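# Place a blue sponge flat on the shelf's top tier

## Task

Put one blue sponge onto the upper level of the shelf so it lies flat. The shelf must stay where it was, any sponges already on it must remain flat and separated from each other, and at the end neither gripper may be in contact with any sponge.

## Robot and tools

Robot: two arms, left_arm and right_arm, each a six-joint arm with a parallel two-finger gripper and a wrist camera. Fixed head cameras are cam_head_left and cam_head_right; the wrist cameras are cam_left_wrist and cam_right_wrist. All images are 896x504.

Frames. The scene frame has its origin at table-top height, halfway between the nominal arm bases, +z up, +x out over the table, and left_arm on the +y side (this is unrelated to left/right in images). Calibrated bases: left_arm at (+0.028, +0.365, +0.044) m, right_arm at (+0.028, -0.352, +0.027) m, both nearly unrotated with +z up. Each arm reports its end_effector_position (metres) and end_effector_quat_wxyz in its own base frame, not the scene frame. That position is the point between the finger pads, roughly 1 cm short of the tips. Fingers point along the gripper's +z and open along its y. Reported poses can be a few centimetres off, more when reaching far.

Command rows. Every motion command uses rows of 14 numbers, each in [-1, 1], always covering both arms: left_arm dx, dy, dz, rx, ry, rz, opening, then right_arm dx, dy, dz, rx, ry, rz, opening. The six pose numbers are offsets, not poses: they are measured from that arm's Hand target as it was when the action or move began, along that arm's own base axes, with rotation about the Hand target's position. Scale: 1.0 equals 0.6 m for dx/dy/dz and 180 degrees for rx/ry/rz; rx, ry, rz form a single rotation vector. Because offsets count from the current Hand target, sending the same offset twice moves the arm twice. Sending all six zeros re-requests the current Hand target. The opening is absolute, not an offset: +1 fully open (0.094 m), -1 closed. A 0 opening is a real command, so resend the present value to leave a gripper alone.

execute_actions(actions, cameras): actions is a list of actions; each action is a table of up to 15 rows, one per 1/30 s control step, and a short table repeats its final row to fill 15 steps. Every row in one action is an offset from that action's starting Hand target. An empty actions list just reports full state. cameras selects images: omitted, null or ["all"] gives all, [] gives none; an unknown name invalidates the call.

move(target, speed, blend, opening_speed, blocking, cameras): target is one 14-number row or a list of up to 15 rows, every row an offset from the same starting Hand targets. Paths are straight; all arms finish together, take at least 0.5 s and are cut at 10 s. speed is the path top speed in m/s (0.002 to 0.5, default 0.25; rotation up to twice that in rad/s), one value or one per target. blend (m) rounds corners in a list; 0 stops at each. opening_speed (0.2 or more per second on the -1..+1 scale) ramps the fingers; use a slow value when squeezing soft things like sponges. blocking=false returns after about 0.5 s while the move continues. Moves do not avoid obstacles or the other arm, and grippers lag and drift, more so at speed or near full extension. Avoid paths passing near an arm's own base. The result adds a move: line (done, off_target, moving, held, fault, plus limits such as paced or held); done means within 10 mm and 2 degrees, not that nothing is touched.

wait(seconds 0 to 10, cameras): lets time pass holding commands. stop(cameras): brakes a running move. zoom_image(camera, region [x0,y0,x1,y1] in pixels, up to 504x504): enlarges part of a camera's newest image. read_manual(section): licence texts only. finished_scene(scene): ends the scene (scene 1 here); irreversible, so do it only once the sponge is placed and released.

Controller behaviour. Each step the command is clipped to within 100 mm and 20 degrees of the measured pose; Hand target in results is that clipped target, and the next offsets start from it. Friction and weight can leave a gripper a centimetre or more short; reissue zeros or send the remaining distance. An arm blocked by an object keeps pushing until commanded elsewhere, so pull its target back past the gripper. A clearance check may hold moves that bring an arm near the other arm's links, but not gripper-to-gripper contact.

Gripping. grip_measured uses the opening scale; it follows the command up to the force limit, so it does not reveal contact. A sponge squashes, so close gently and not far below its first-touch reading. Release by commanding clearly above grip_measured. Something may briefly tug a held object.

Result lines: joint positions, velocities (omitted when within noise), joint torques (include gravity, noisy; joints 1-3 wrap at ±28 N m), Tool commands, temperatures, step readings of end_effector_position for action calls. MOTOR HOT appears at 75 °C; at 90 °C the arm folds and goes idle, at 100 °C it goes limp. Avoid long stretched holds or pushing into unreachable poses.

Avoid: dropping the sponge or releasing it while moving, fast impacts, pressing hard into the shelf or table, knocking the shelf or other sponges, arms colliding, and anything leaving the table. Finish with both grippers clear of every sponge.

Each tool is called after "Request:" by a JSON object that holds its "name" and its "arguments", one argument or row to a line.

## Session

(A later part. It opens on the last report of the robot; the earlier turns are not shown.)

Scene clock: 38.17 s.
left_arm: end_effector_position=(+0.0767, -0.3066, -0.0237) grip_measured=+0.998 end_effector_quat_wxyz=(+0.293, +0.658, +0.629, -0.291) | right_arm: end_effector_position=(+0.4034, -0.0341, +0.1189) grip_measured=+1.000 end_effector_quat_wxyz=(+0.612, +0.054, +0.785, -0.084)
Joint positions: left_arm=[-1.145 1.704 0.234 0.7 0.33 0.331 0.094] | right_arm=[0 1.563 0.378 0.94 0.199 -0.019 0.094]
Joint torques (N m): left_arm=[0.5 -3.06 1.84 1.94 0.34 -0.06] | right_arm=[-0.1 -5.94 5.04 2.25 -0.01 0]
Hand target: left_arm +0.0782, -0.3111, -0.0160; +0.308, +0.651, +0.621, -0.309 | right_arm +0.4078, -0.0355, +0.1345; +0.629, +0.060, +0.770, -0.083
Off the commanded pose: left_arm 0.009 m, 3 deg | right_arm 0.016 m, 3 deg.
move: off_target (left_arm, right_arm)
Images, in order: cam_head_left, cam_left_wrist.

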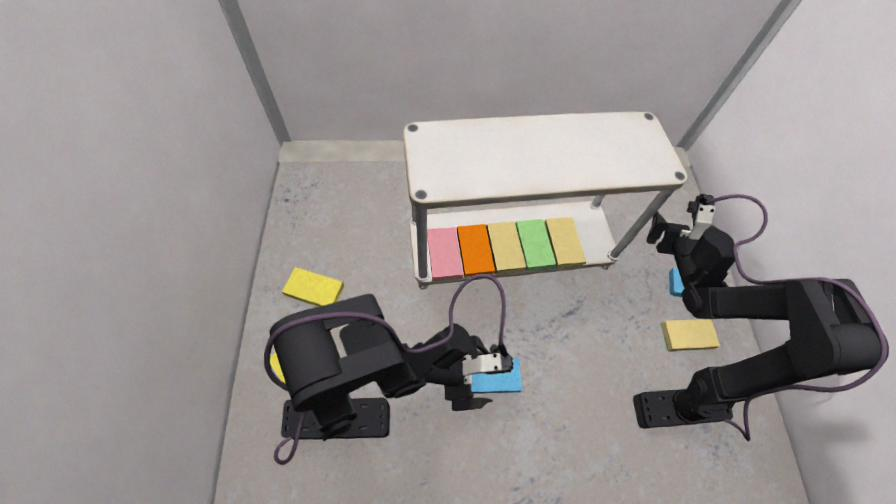

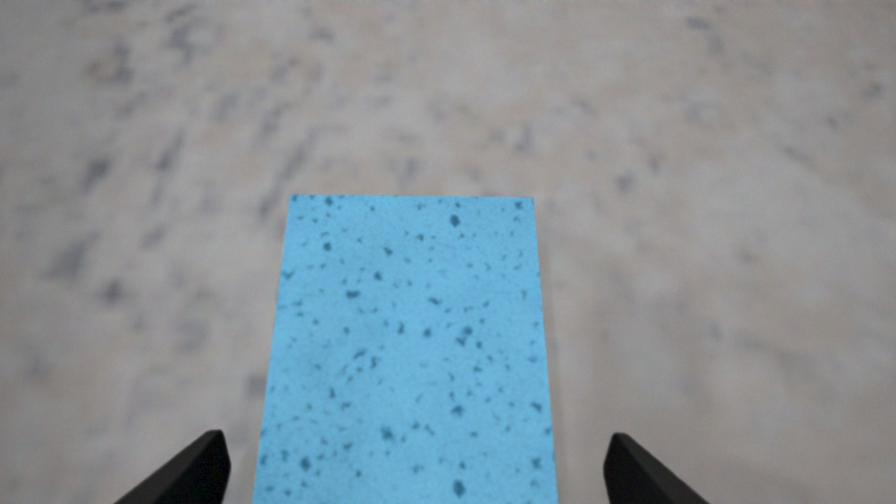

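Request:
{"name": "move", "arguments": {
  "target": [
    [0,0,0,0,0,0,0.1,0,0,0,0,0,0,1],
    [0,0,0.18,0,0,0,0.1,0,0,0,0,0,0,1]
  ],
  "speed": 0.12,
  "opening_speed": 0.8
}}

Scene clock: 42.23 s.
left_arm: end_effector_position=(+0.0741, -0.3021, +0.0712) grip_measured=+0.335 end_effector_quat_wxyz=(+0.298, +0.655, +0.628, -0.296) | right_arm: end_effector_position=(+0.4034, -0.0341, +0.1189) grip_measured=+1.000 end_effector_quat_wxyz=(+0.612, +0.054, +0.785, -0.084)
Joint positions: left_arm=[-1.145 1.153 0.393 0.005 0.333 0.323 0.063] | right_arm=[0 1.563 0.378 0.94 0.199 -0.019 0.094]
Joint torques (N m): left_arm=[0.49 -2.4 9.33 1.11 0.32 0.01] | right_arm=[-0.09 -5.96 5.05 2.25 -0.01 0]
Hand target: left_arm +0.0782, -0.3111, +0.0920; +0.308, +0.651, +0.621, -0.309 | right_arm +0.4078, -0.0355, +0.1345; +0.629, +0.060, +0.770, -0.083
Off the commanded pose: left_arm 0.023 m, 2 deg | right_arm 0.016 m, 3 deg.
move: off_target (left_arm, right_arm)

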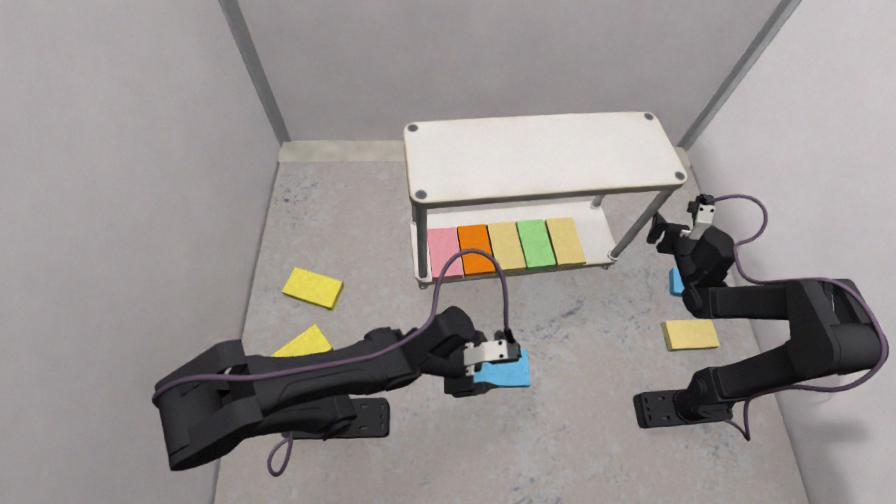

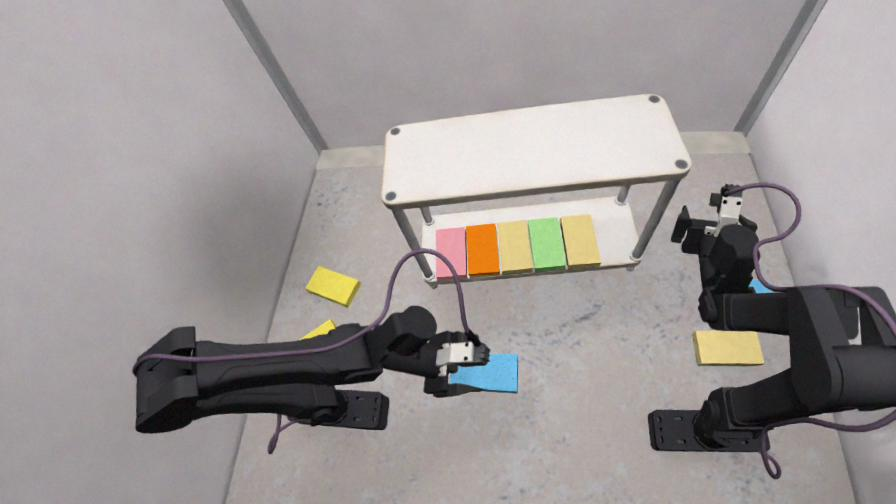

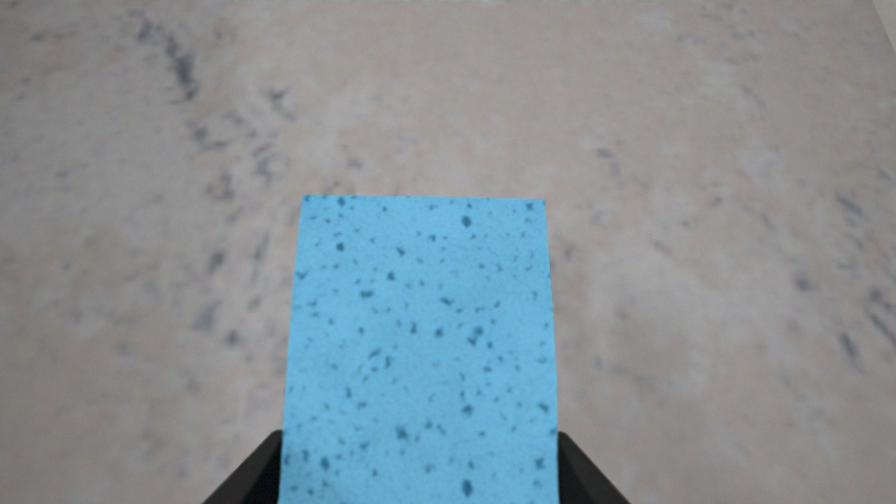

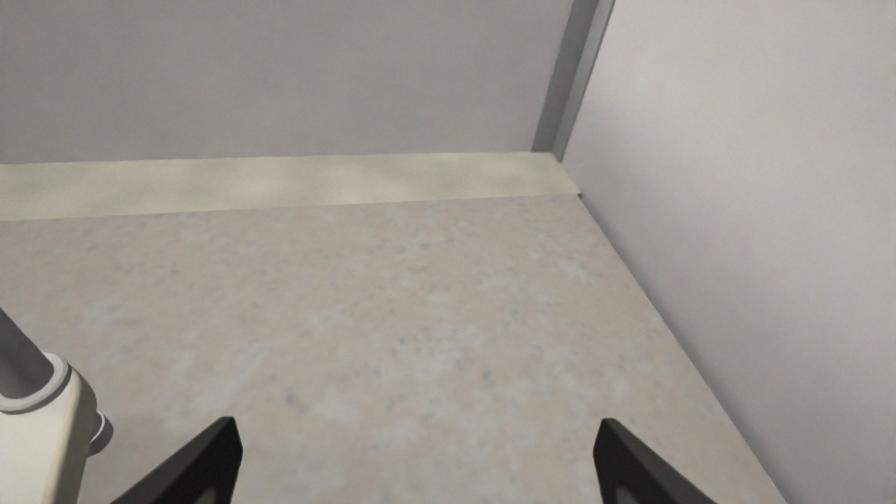

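Request:
{"name": "move", "arguments": {
  "target": [0.203,0.185,0.48,0,0,0.3,0.1,0,0,0,0,0,0,1],
  "speed": 0.18
}}

Scene clock: 46.10 s.
left_arm: end_effector_position=(+0.1990, -0.2117, +0.3675) grip_measured=+0.335 end_effector_quat_wxyz=(+0.405, +0.315, +0.847, -0.141) | right_arm: end_effector_position=(+0.4034, -0.0341, +0.1189) grip_measured=+1.000 end_effector_quat_wxyz=(+0.612, +0.054, +0.785, -0.084)
Joint positions: left_arm=[-0.935 1.145 1.625 -1.179 -0.188 -0.136 0.063] | right_arm=[0 1.563 0.378 0.94 0.199 -0.019 0.094]
Joint torques (N m): left_arm=[0.51 -0.91 8.12 1.18 -0.27 -0.09] | right_arm=[-0.1 -5.96 5.04 2.25 -0.01 0]
Hand target: left_arm +0.2000, -0.2001, +0.3800; +0.415, +0.298, +0.849, -0.135 | right_arm +0.4078, -0.0355, +0.1345; +0.629, +0.060, +0.770, -0.083
Off the commanded pose: left_arm 0.017 m, 2 deg | right_arm 0.016 m, 3 deg.
move: off_target (left_arm, right_arm)

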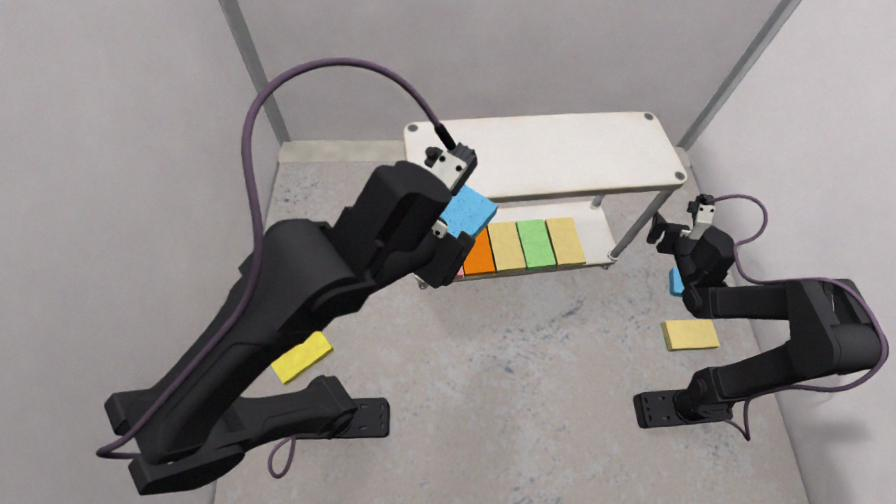

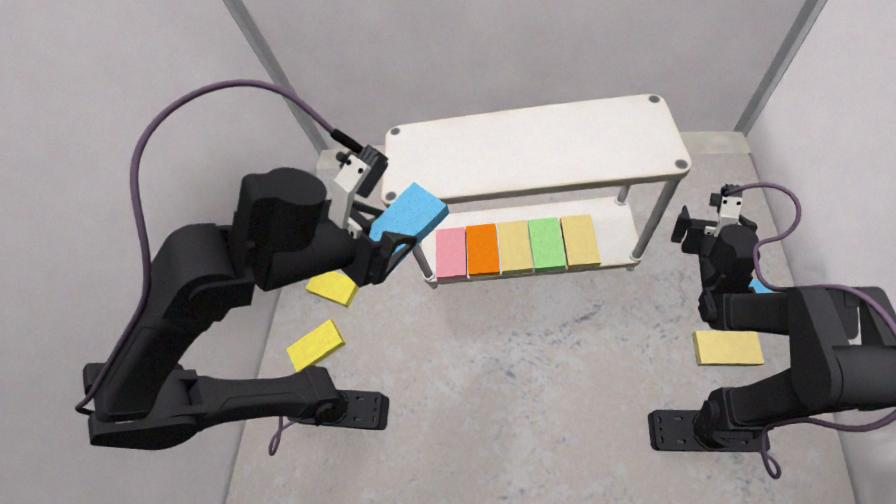

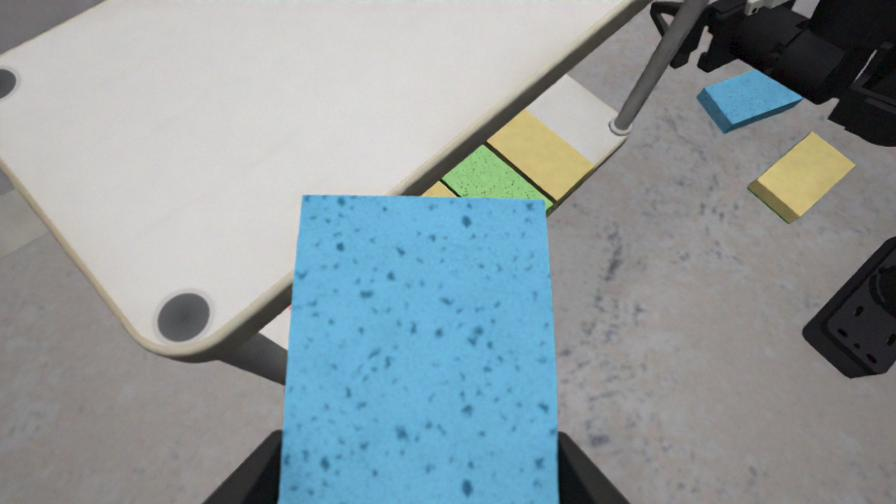

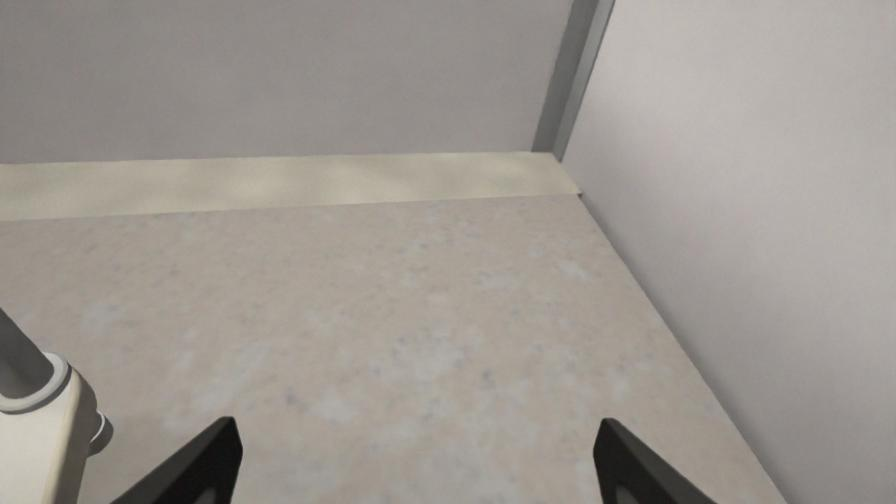

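Request:
{"name": "move", "arguments": {
  "target": [0.342,-0.058,-0.047,0,0,0.06,0.1,0,0,0,0,0,0,1],
  "speed": 0.15
}}

Scene clock: 48.70 s.
left_arm: end_effector_position=(+0.3980, -0.2354, +0.3336) grip_measured=+0.335 end_effector_quat_wxyz=(+0.403, +0.219, +0.884, -0.091) | right_arm: end_effector_position=(+0.4034, -0.0341, +0.1189) grip_measured=+1.000 end_effector_quat_wxyz=(+0.612, +0.054, +0.785, -0.084)
Joint positions: left_arm=[-0.565 1.693 1.934 -0.961 -0.075 -0.045 0.063] | right_arm=[0 1.563 0.378 0.94 0.199 -0.019 0.094]
Joint torques (N m): left_arm=[0.46 -5.2 8.77 1.62 0.06 0.05] | right_arm=[-0.09 -5.97 5.05 2.25 -0.01 0]
Hand target: left_arm +0.4052, -0.2349, +0.3518; +0.426, +0.216, +0.873, -0.095 | right_arm +0.4078, -0.0355, +0.1345; +0.629, +0.060, +0.770, -0.083
Off the commanded pose: left_arm 0.020 m, 3 deg | right_arm 0.016 m, 3 deg.
move: off_target (left_arm, right_arm)

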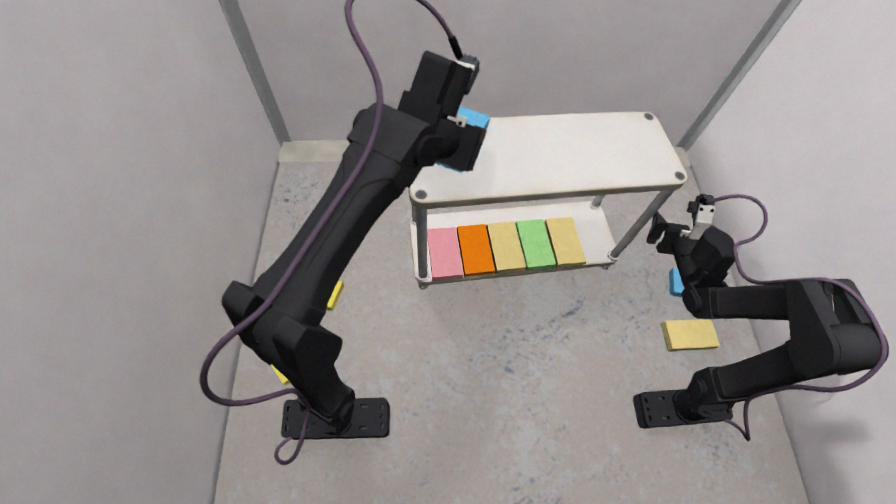

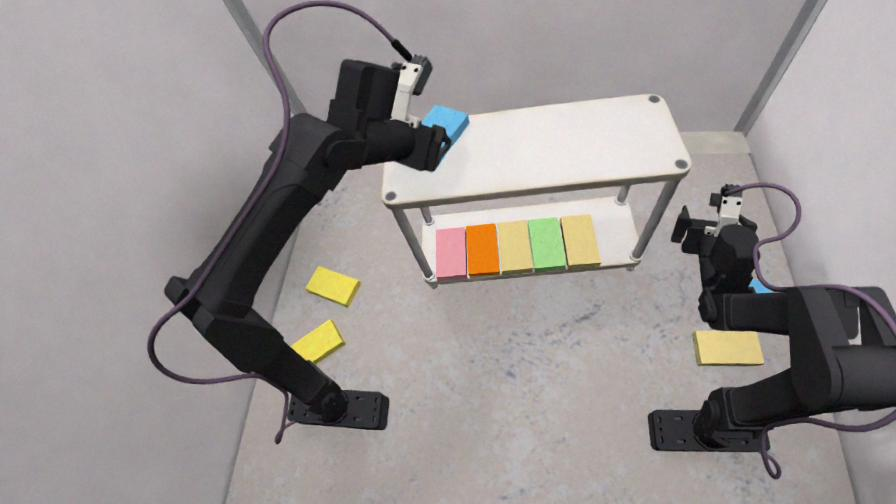

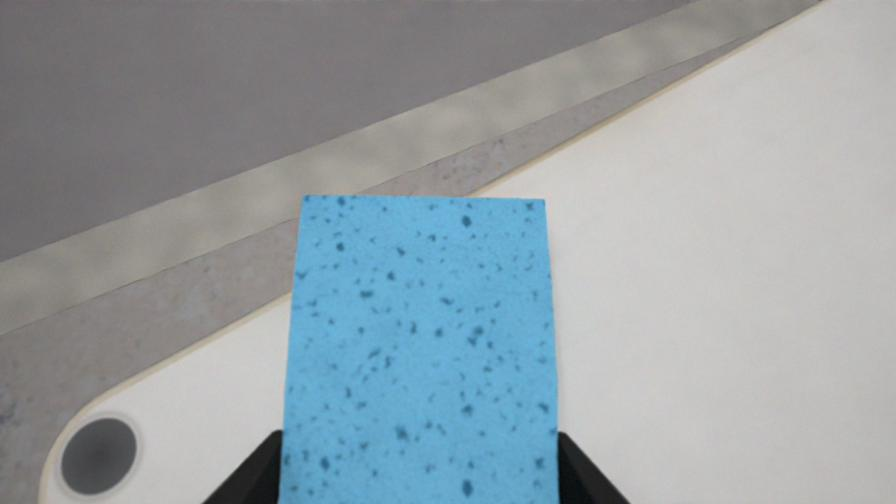

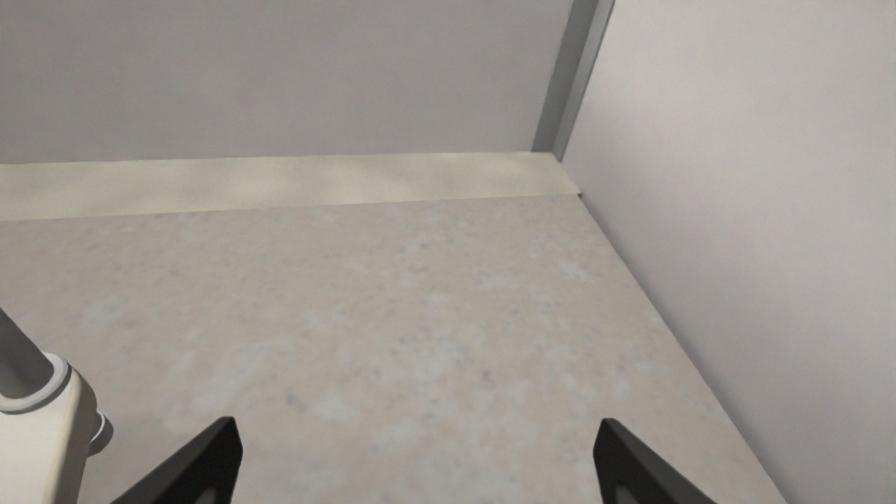

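Request:
{"name": "move", "arguments": {
  "target": [-0.045,-0.033,-0.03,0,0,0,0.1,0,0,0,0,0,0,1],
  "speed": 0.08
}}

Request:
{"name": "zoom_image", "arguments": {
  "camera": "cam_head_right",
  "region": [370, 60, 570, 220]
}}

Request:
{"name": "zoom_image", "arguments": {
  "camera": "cam_head_left",
  "region": [380, 60, 580, 220]
}}

Scene clock: 50.57 s.
left_arm: end_effector_position=(+0.3849, -0.2541, +0.3347) grip_measured=+0.335 end_effector_quat_wxyz=(+0.425, +0.218, +0.873, -0.094) | right_arm: end_effector_position=(+0.4034, -0.0341, +0.1189) grip_measured=+1.000 end_effector_quat_wxyz=(+0.612, +0.054, +0.785, -0.084)
Joint positions: left_arm=[-0.639 1.647 1.848 -0.878 -0.138 -0.083 0.063] | right_arm=[0 1.563 0.378 0.94 0.199 -0.019 0.094]
Joint torques (N m): left_arm=[-0.46 -7.04 3.3 1.58 -0.12 -0.11] | right_arm=[-0.1 -5.97 5.04 2.25 -0.01 0]
Motor temperatures (°C): left_arm=[26 28 31 28 25 27 29] | right_arm=[27 33 28 37 27 28 28]
Hand target: left_arm +0.3782, -0.2547, +0.3338; +0.426, +0.216, +0.873, -0.095 | right_arm +0.4078, -0.0355, +0.1345; +0.629, +0.060, +0.770, -0.083
Off the commanded pose: left_arm 0.007 m, 0 deg | right_arm 0.016 m, 3 deg.
move: off_target (right_arm)

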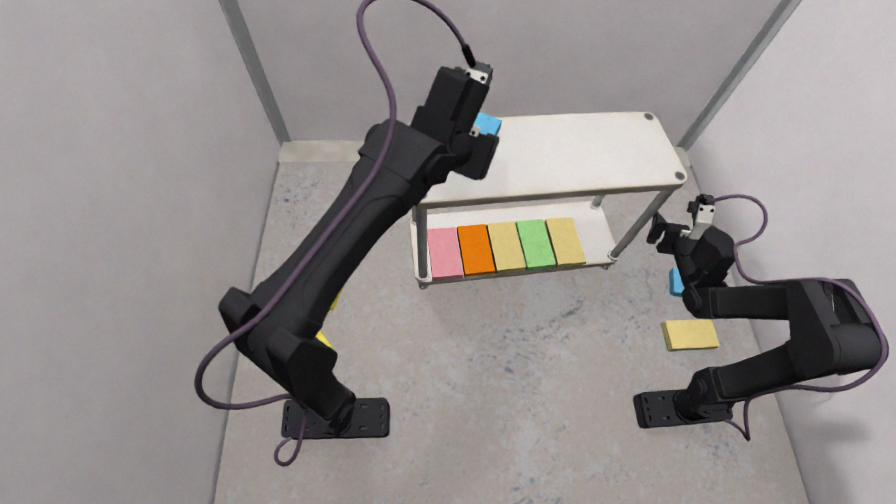

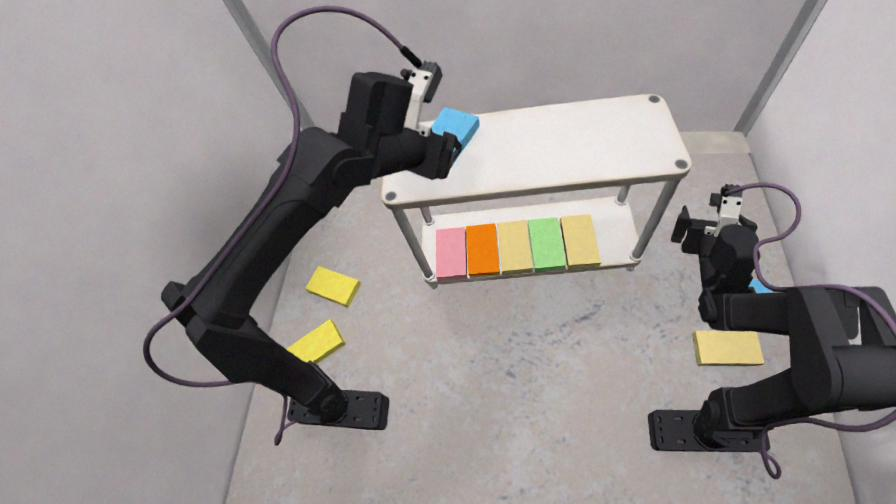

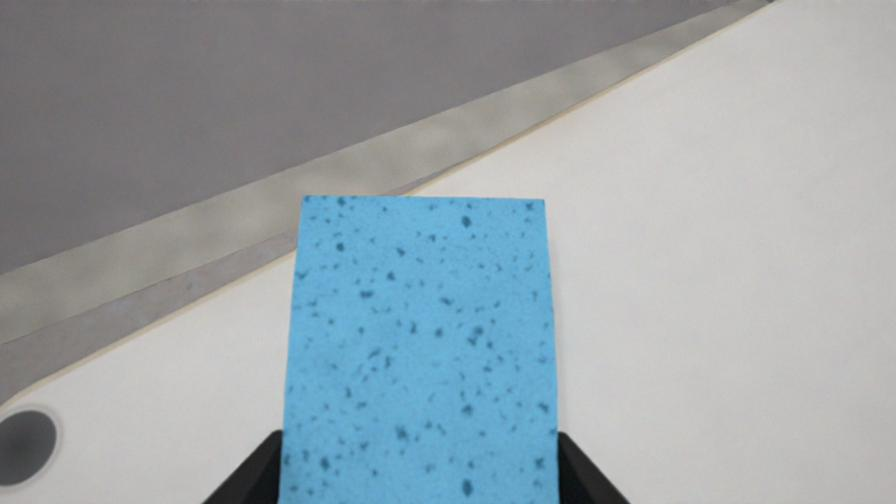

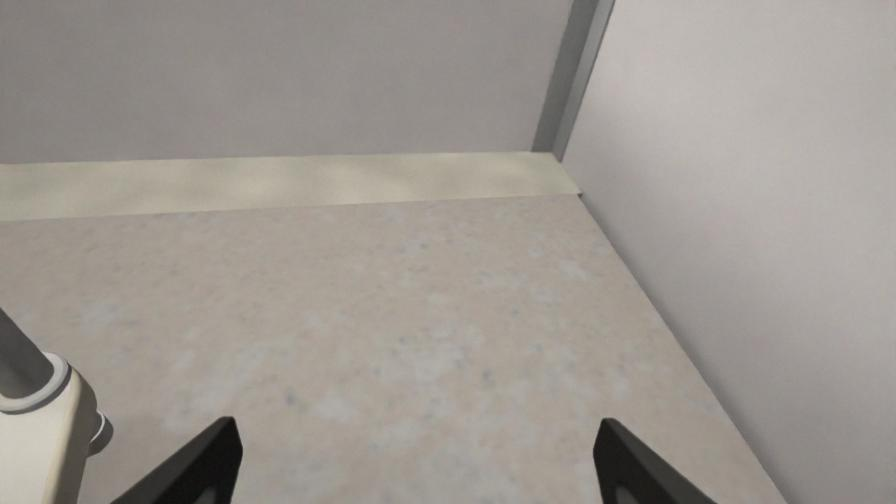

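Scaled by 2.520 from the camera's 896x504 image, which has a finer 1280x720 frame.

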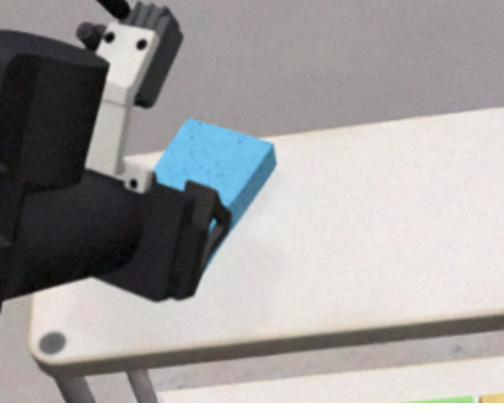

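Scaled by 2.520 from the camera's 896x504 image, which has a finer 1280x720 frame.

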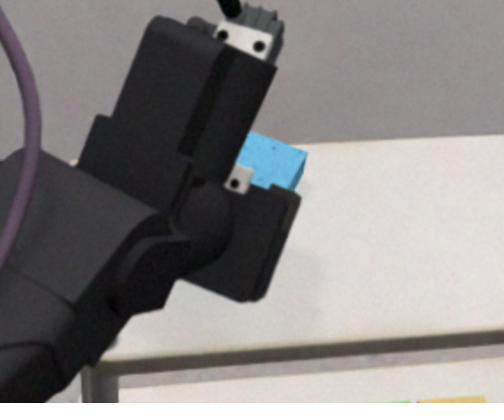

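Request:
{"name": "move", "arguments": {
  "target": [-0.037,0,-0.05,0,0,0,0.1,0,0,0,0,0,0,1],
  "speed": 0.06,
  "cameras": ["cam_head_right","cam_left_wrist"]
}}

Request:
{"name": "zoom_image", "arguments": {
  "camera": "cam_head_right",
  "region": [370, 60, 570, 220]
}}

Scene clock: 52.13 s.
left_arm: end_effector_position=(+0.3728, -0.2548, +0.3388) grip_measured=+0.335 end_effector_quat_wxyz=(+0.476, +0.200, +0.850, -0.105) | right_arm: end_effector_position=(+0.4034, -0.0341, +0.1189) grip_measured=+1.000 end_effector_quat_wxyz=(+0.612, +0.054, +0.785, -0.084)
Joint positions: left_arm=[-0.679 1.52 1.634 -0.679 -0.196 -0.108 0.063] | right_arm=[0 1.563 0.378 0.94 0.199 -0.019 0.094]
Joint torques (N m): left_arm=[-0.88 -4.85 2.61 0.93 0.01 -0.14] | right_arm=[-0.1 -5.96 5.05 2.25 -0.01 0]
Hand target: left_arm +0.3560, -0.2547, +0.3038; +0.426, +0.216, +0.873, -0.095 | right_arm +0.4078, -0.0355, +0.1345; +0.629, +0.060, +0.770, -0.083
Off the commanded pose: left_arm 0.039 m, 7 deg | right_arm 0.016 m, 3 deg.
move: off_target (left_arm, right_arm)
Images, in order: cam_head_right, cam_left_wrist.

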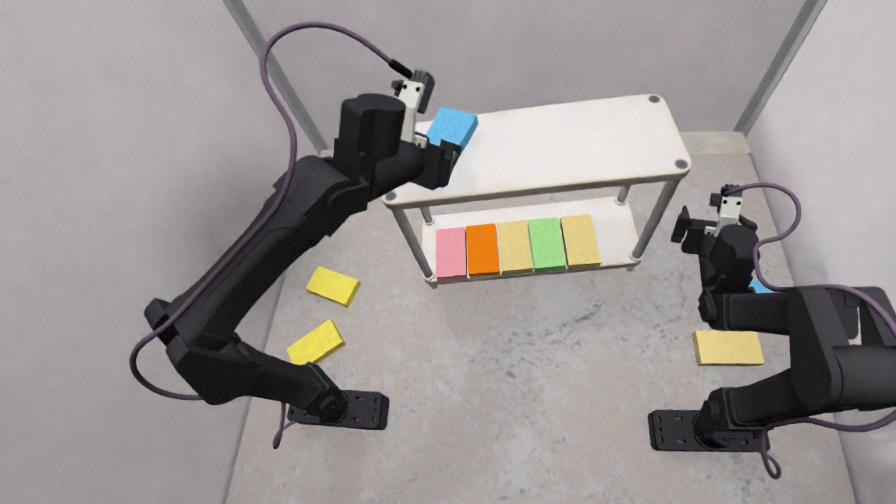

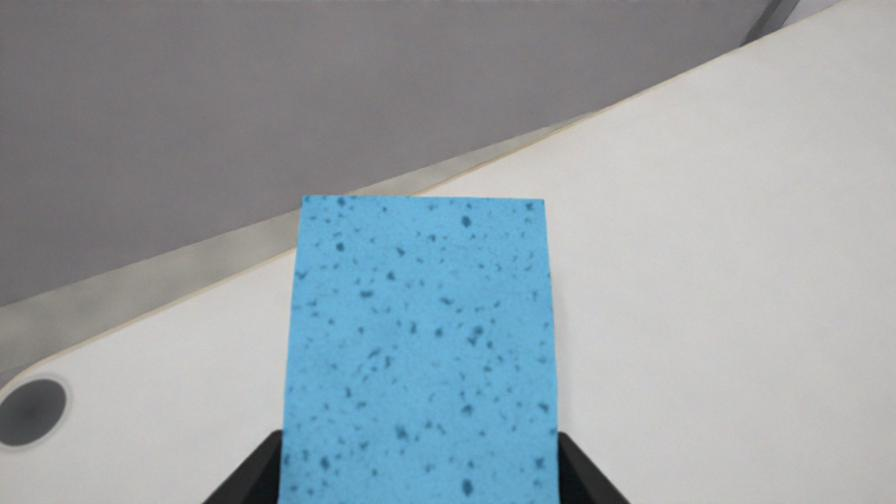

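Scaled by 2.520 from the camera's 896x504 image, which has a finer 1280x720 frame.

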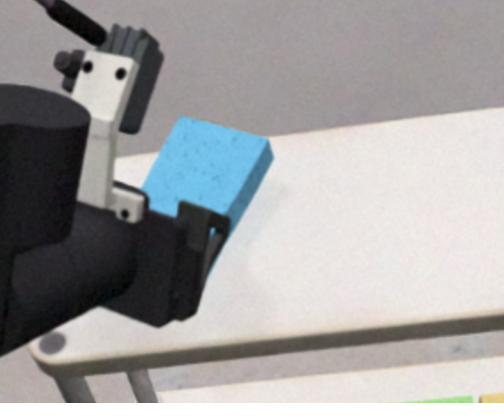

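Request:
{"name": "move", "arguments": {
  "target": [0.012,0,0.098,0,0,0,0.1,0,0,0,0,0,0,1],
  "speed": 0.08,
  "cameras": ["cam_head_right","cam_left_wrist"]
}}

Request:
{"name": "zoom_image", "arguments": {
  "camera": "cam_head_right",
  "region": [370, 60, 570, 220]
}}

Scene clock: 55.73 s.
left_arm: end_effector_position=(+0.3673, -0.2549, +0.3491) grip_measured=+0.335 end_effector_quat_wxyz=(+0.422, +0.218, +0.875, -0.089) | right_arm: end_effector_position=(+0.4034, -0.0341, +0.1189) grip_measured=+1.000 end_effector_quat_wxyz=(+0.612, +0.054, +0.785, -0.084)
Joint positions: left_arm=[-0.679 1.635 1.907 -0.964 -0.176 -0.108 0.063] | right_arm=[0 1.563 0.378 0.94 0.199 -0.019 0.094]
Joint torques (N m): left_arm=[0.17 -5.15 9.21 1.17 0.02 -0.05] | right_arm=[-0.09 -5.96 5.04 2.25 -0.01 0]
Hand target: left_arm +0.3632, -0.2547, +0.3626; +0.426, +0.216, +0.873, -0.095 | right_arm +0.4078, -0.0355, +0.1345; +0.629, +0.060, +0.770, -0.083
Off the commanded pose: left_arm 0.014 m, 1 deg | right_arm 0.016 m, 3 deg.
move: off_target (left_arm, right_arm)
Images, in order: cam_head_right, cam_left_wrist.

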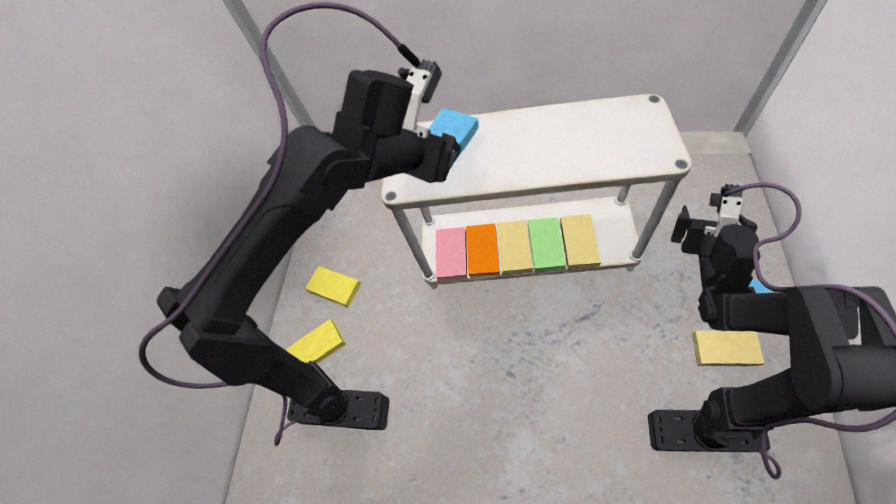

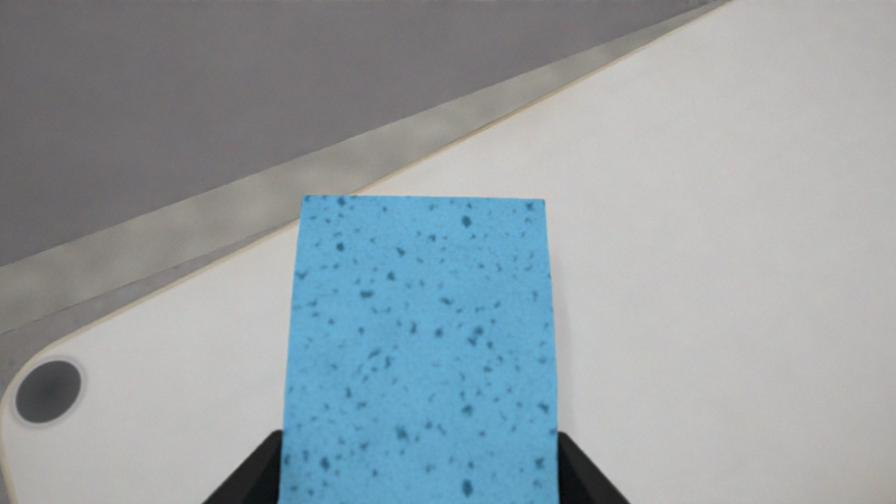

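Scaled by 2.520 from the camera's 896x504 image, which has a finer 1280x720 frame.

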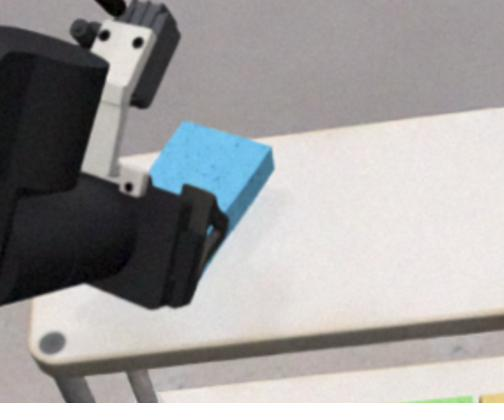

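Request:
{"name": "move", "arguments": {
  "target": [-0.017,0,-0.035,0,0,0,0.1,0,0,0,0,0,0,1],
  "speed": 0.04,
  "cameras": ["cam_head_right","cam_left_wrist"]
}}

Request:
{"name": "zoom_image", "arguments": {
  "camera": "cam_head_right",
  "region": [370, 60, 570, 220]
}}

Scene clock: 57.07 s.
left_arm: end_effector_position=(+0.3581, -0.2544, +0.3333) grip_measured=+0.335 end_effector_quat_wxyz=(+0.411, +0.218, +0.881, -0.091) | right_arm: end_effector_position=(+0.4034, -0.0341, +0.1189) grip_measured=+1.000 end_effector_quat_wxyz=(+0.612, +0.054, +0.785, -0.084)
Joint positions: left_arm=[-0.691 1.596 1.817 -0.937 -0.176 -0.126 0.063] | right_arm=[0 1.563 0.378 0.94 0.199 -0.019 0.094]
Joint torques (N m): left_arm=[-0.5 -7.19 3.59 1.73 -0.15 -0.09] | right_arm=[-0.09 -5.96 5.05 2.25 -0.01 0]
Hand target: left_arm +0.3530, -0.2547, +0.3416; +0.426, +0.216, +0.873, -0.095 | right_arm +0.4078, -0.0355, +0.1345; +0.629, +0.060, +0.770, -0.083
Off the commanded pose: left_arm 0.010 m, 2 deg | right_arm 0.016 m, 3 deg.
move: off_target (right_arm)
Images, in order: cam_head_right, cam_left_wrist.

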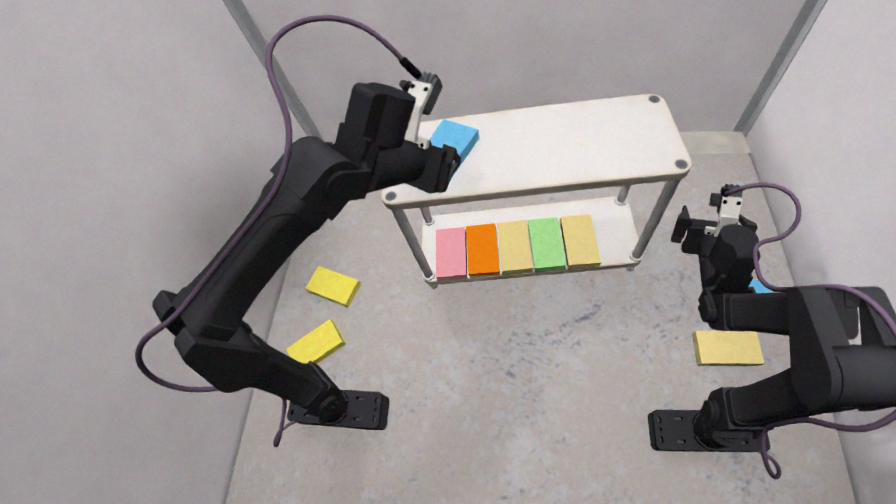

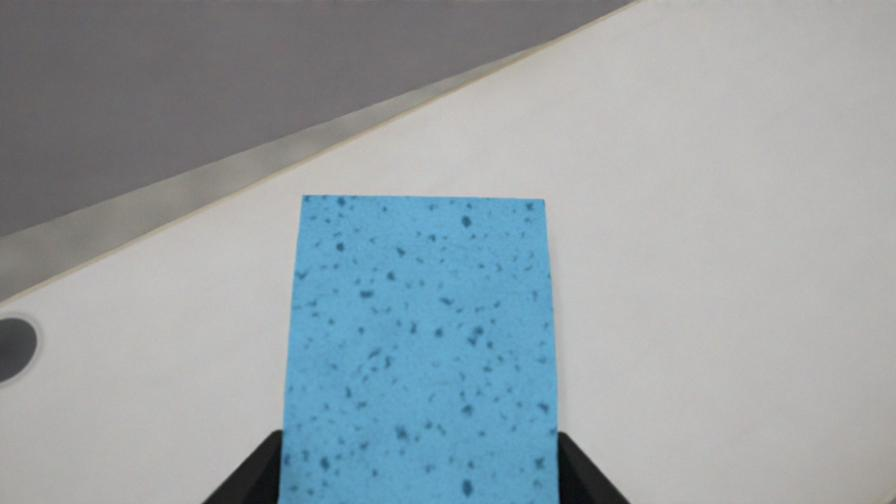

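Scaled by 2.520 from the camera's 896x504 image, which has a finer 1280x720 frame.

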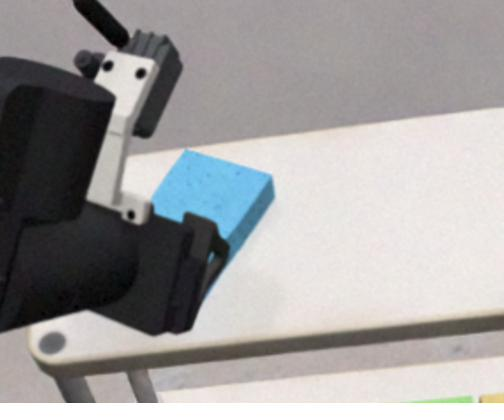

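Request:
{"name": "move", "arguments": {
  "target": [0,0,-0.015,0,0,0,0.1,0,0,0,0,0,0,1],
  "speed": 0.03,
  "cameras": ["cam_head_right","cam_left_wrist"]
}}

Request:
{"name": "zoom_image", "arguments": {
  "camera": "cam_head_right",
  "region": [400, 100, 500, 220]
}}

Scene clock: 58.30 s.
left_arm: end_effector_position=(+0.3577, -0.2541, +0.3343) grip_measured=+0.335 end_effector_quat_wxyz=(+0.423, +0.215, +0.875, -0.096) | right_arm: end_effector_position=(+0.4034, -0.0341, +0.1189) grip_measured=+1.000 end_effector_quat_wxyz=(+0.612, +0.054, +0.785, -0.084)
Joint positions: left_arm=[-0.691 1.567 1.766 -0.884 -0.176 -0.125 0.063] | right_arm=[0 1.563 0.378 0.94 0.199 -0.019 0.094]
Joint torques (N m): left_arm=[-0.55 -6.16 3.28 1.63 -0.14 -0.07] | right_arm=[-0.09 -5.96 5.04 2.25 -0.01 0.01]
Hand target: left_arm +0.3530, -0.2547, +0.3326; +0.426, +0.216, +0.873, -0.095 | right_arm +0.4078, -0.0355, +0.1345; +0.629, +0.060, +0.770, -0.083
Off the commanded pose: left_arm 0.005 m, 0 deg | right_arm 0.016 m, 3 deg.
move: off_target (right_arm)
Images, in order: cam_head_right, cam_left_wrist.

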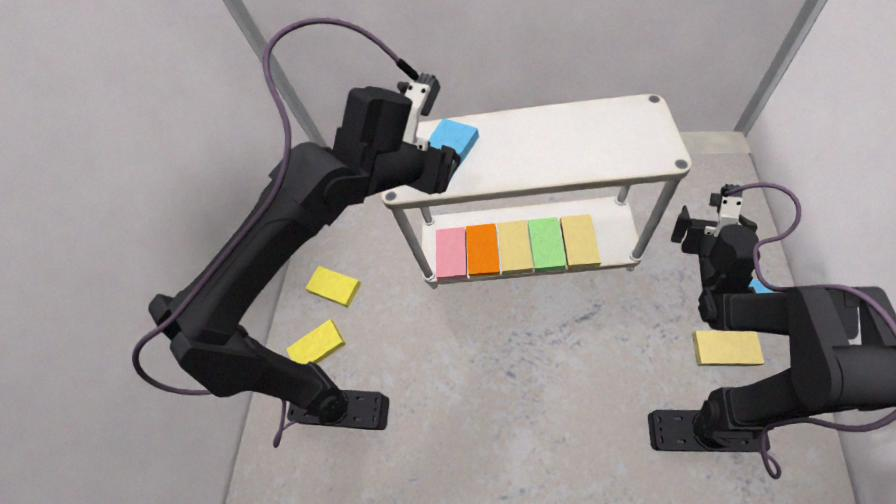

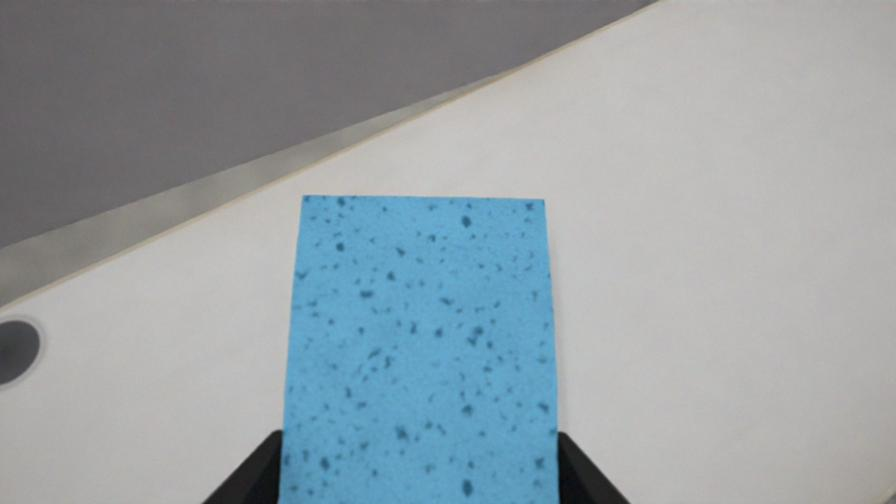

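Scaled by 4.200 from the camera's 896x504 image, which has a finer 1280x720 frame.

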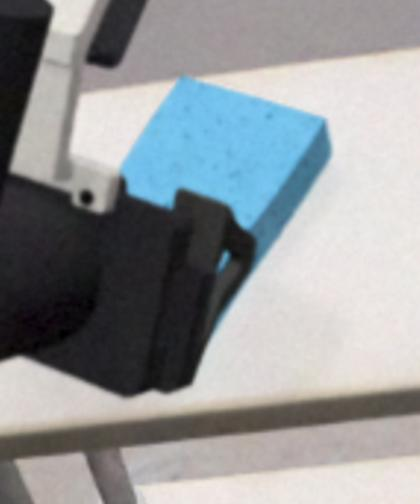

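Request:
{"name": "move", "arguments": {
  "target": [
    [0,0,-0.003,0.007,0.012,0,0.1,0,0,0,0,0,0,1],
    [0,0,-0.003,0.007,0.012,0,0.95,0,0,0,0,0,0,1]
  ],
  "speed": 0.03,
  "opening_speed": 0.6
}}

Request:
{"name": "zoom_image", "arguments": {
  "camera": "cam_head_right",
  "region": [400, 100, 500, 220]
}}

Scene clock: 61.73 s.
left_arm: end_effector_position=(+0.3597, -0.2532, +0.3267) grip_measured=+0.947 end_effector_quat_wxyz=(+0.415, +0.211, +0.881, -0.089) | right_arm: end_effector_position=(+0.4034, -0.0341, +0.1189) grip_measured=+1.000 end_effector_quat_wxyz=(+0.612, +0.054, +0.785, -0.084)
Joint positions: left_arm=[-0.691 1.581 1.766 -0.895 -0.187 -0.136 0.091] | right_arm=[0 1.563 0.378 0.94 0.199 -0.019 0.094]
Joint torques (N m): left_arm=[-0.34 -4.77 7.87 1.08 -0.08 -0.05] | right_arm=[-0.1 -5.96 5.05 2.25 -0.01 0]
Hand target: left_arm +0.3530, -0.2547, +0.3308; +0.407, +0.219, +0.882, -0.090 | right_arm +0.4078, -0.0355, +0.1345; +0.629, +0.060, +0.770, -0.083
Off the commanded pose: left_arm 0.008 m, 1 deg | right_arm 0.016 m, 3 deg.
move: off_target (right_arm)

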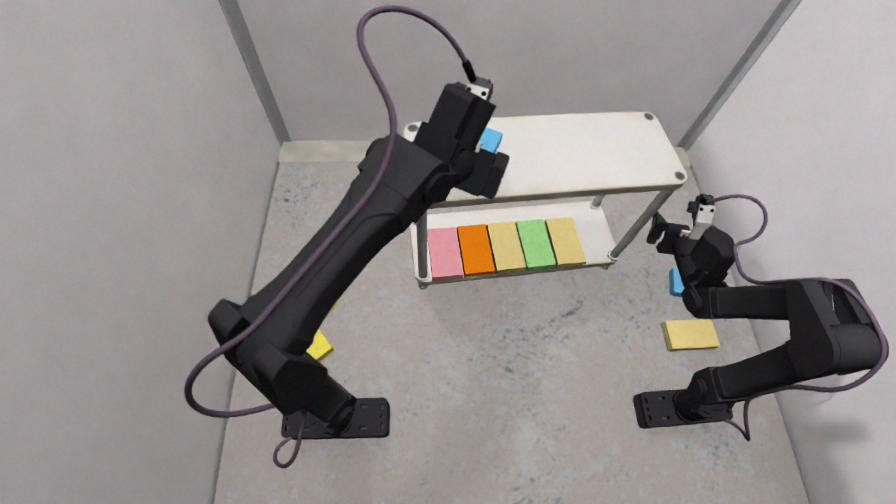

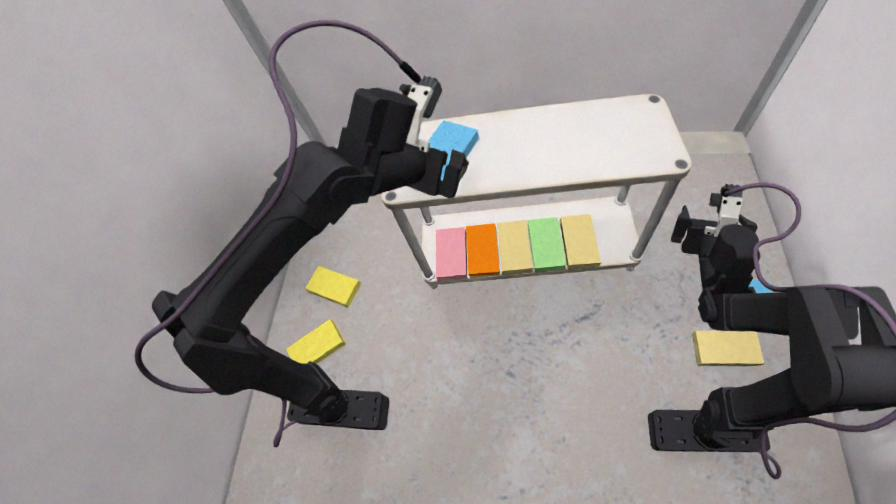

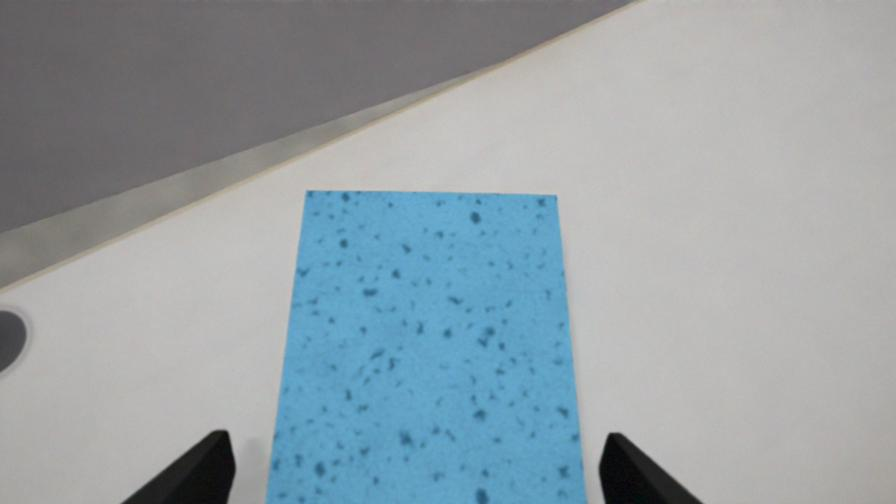

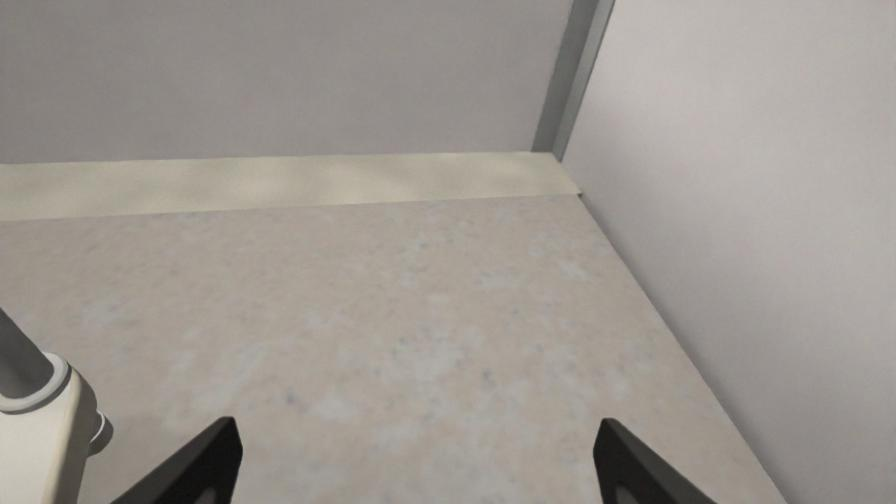

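Scaled by 4.200 from the camera's 896x504 image, which has a finer 1280x720 frame.

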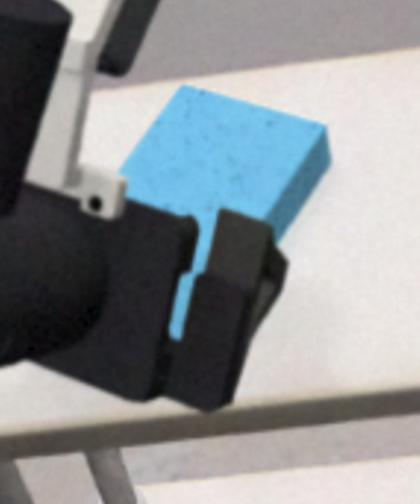

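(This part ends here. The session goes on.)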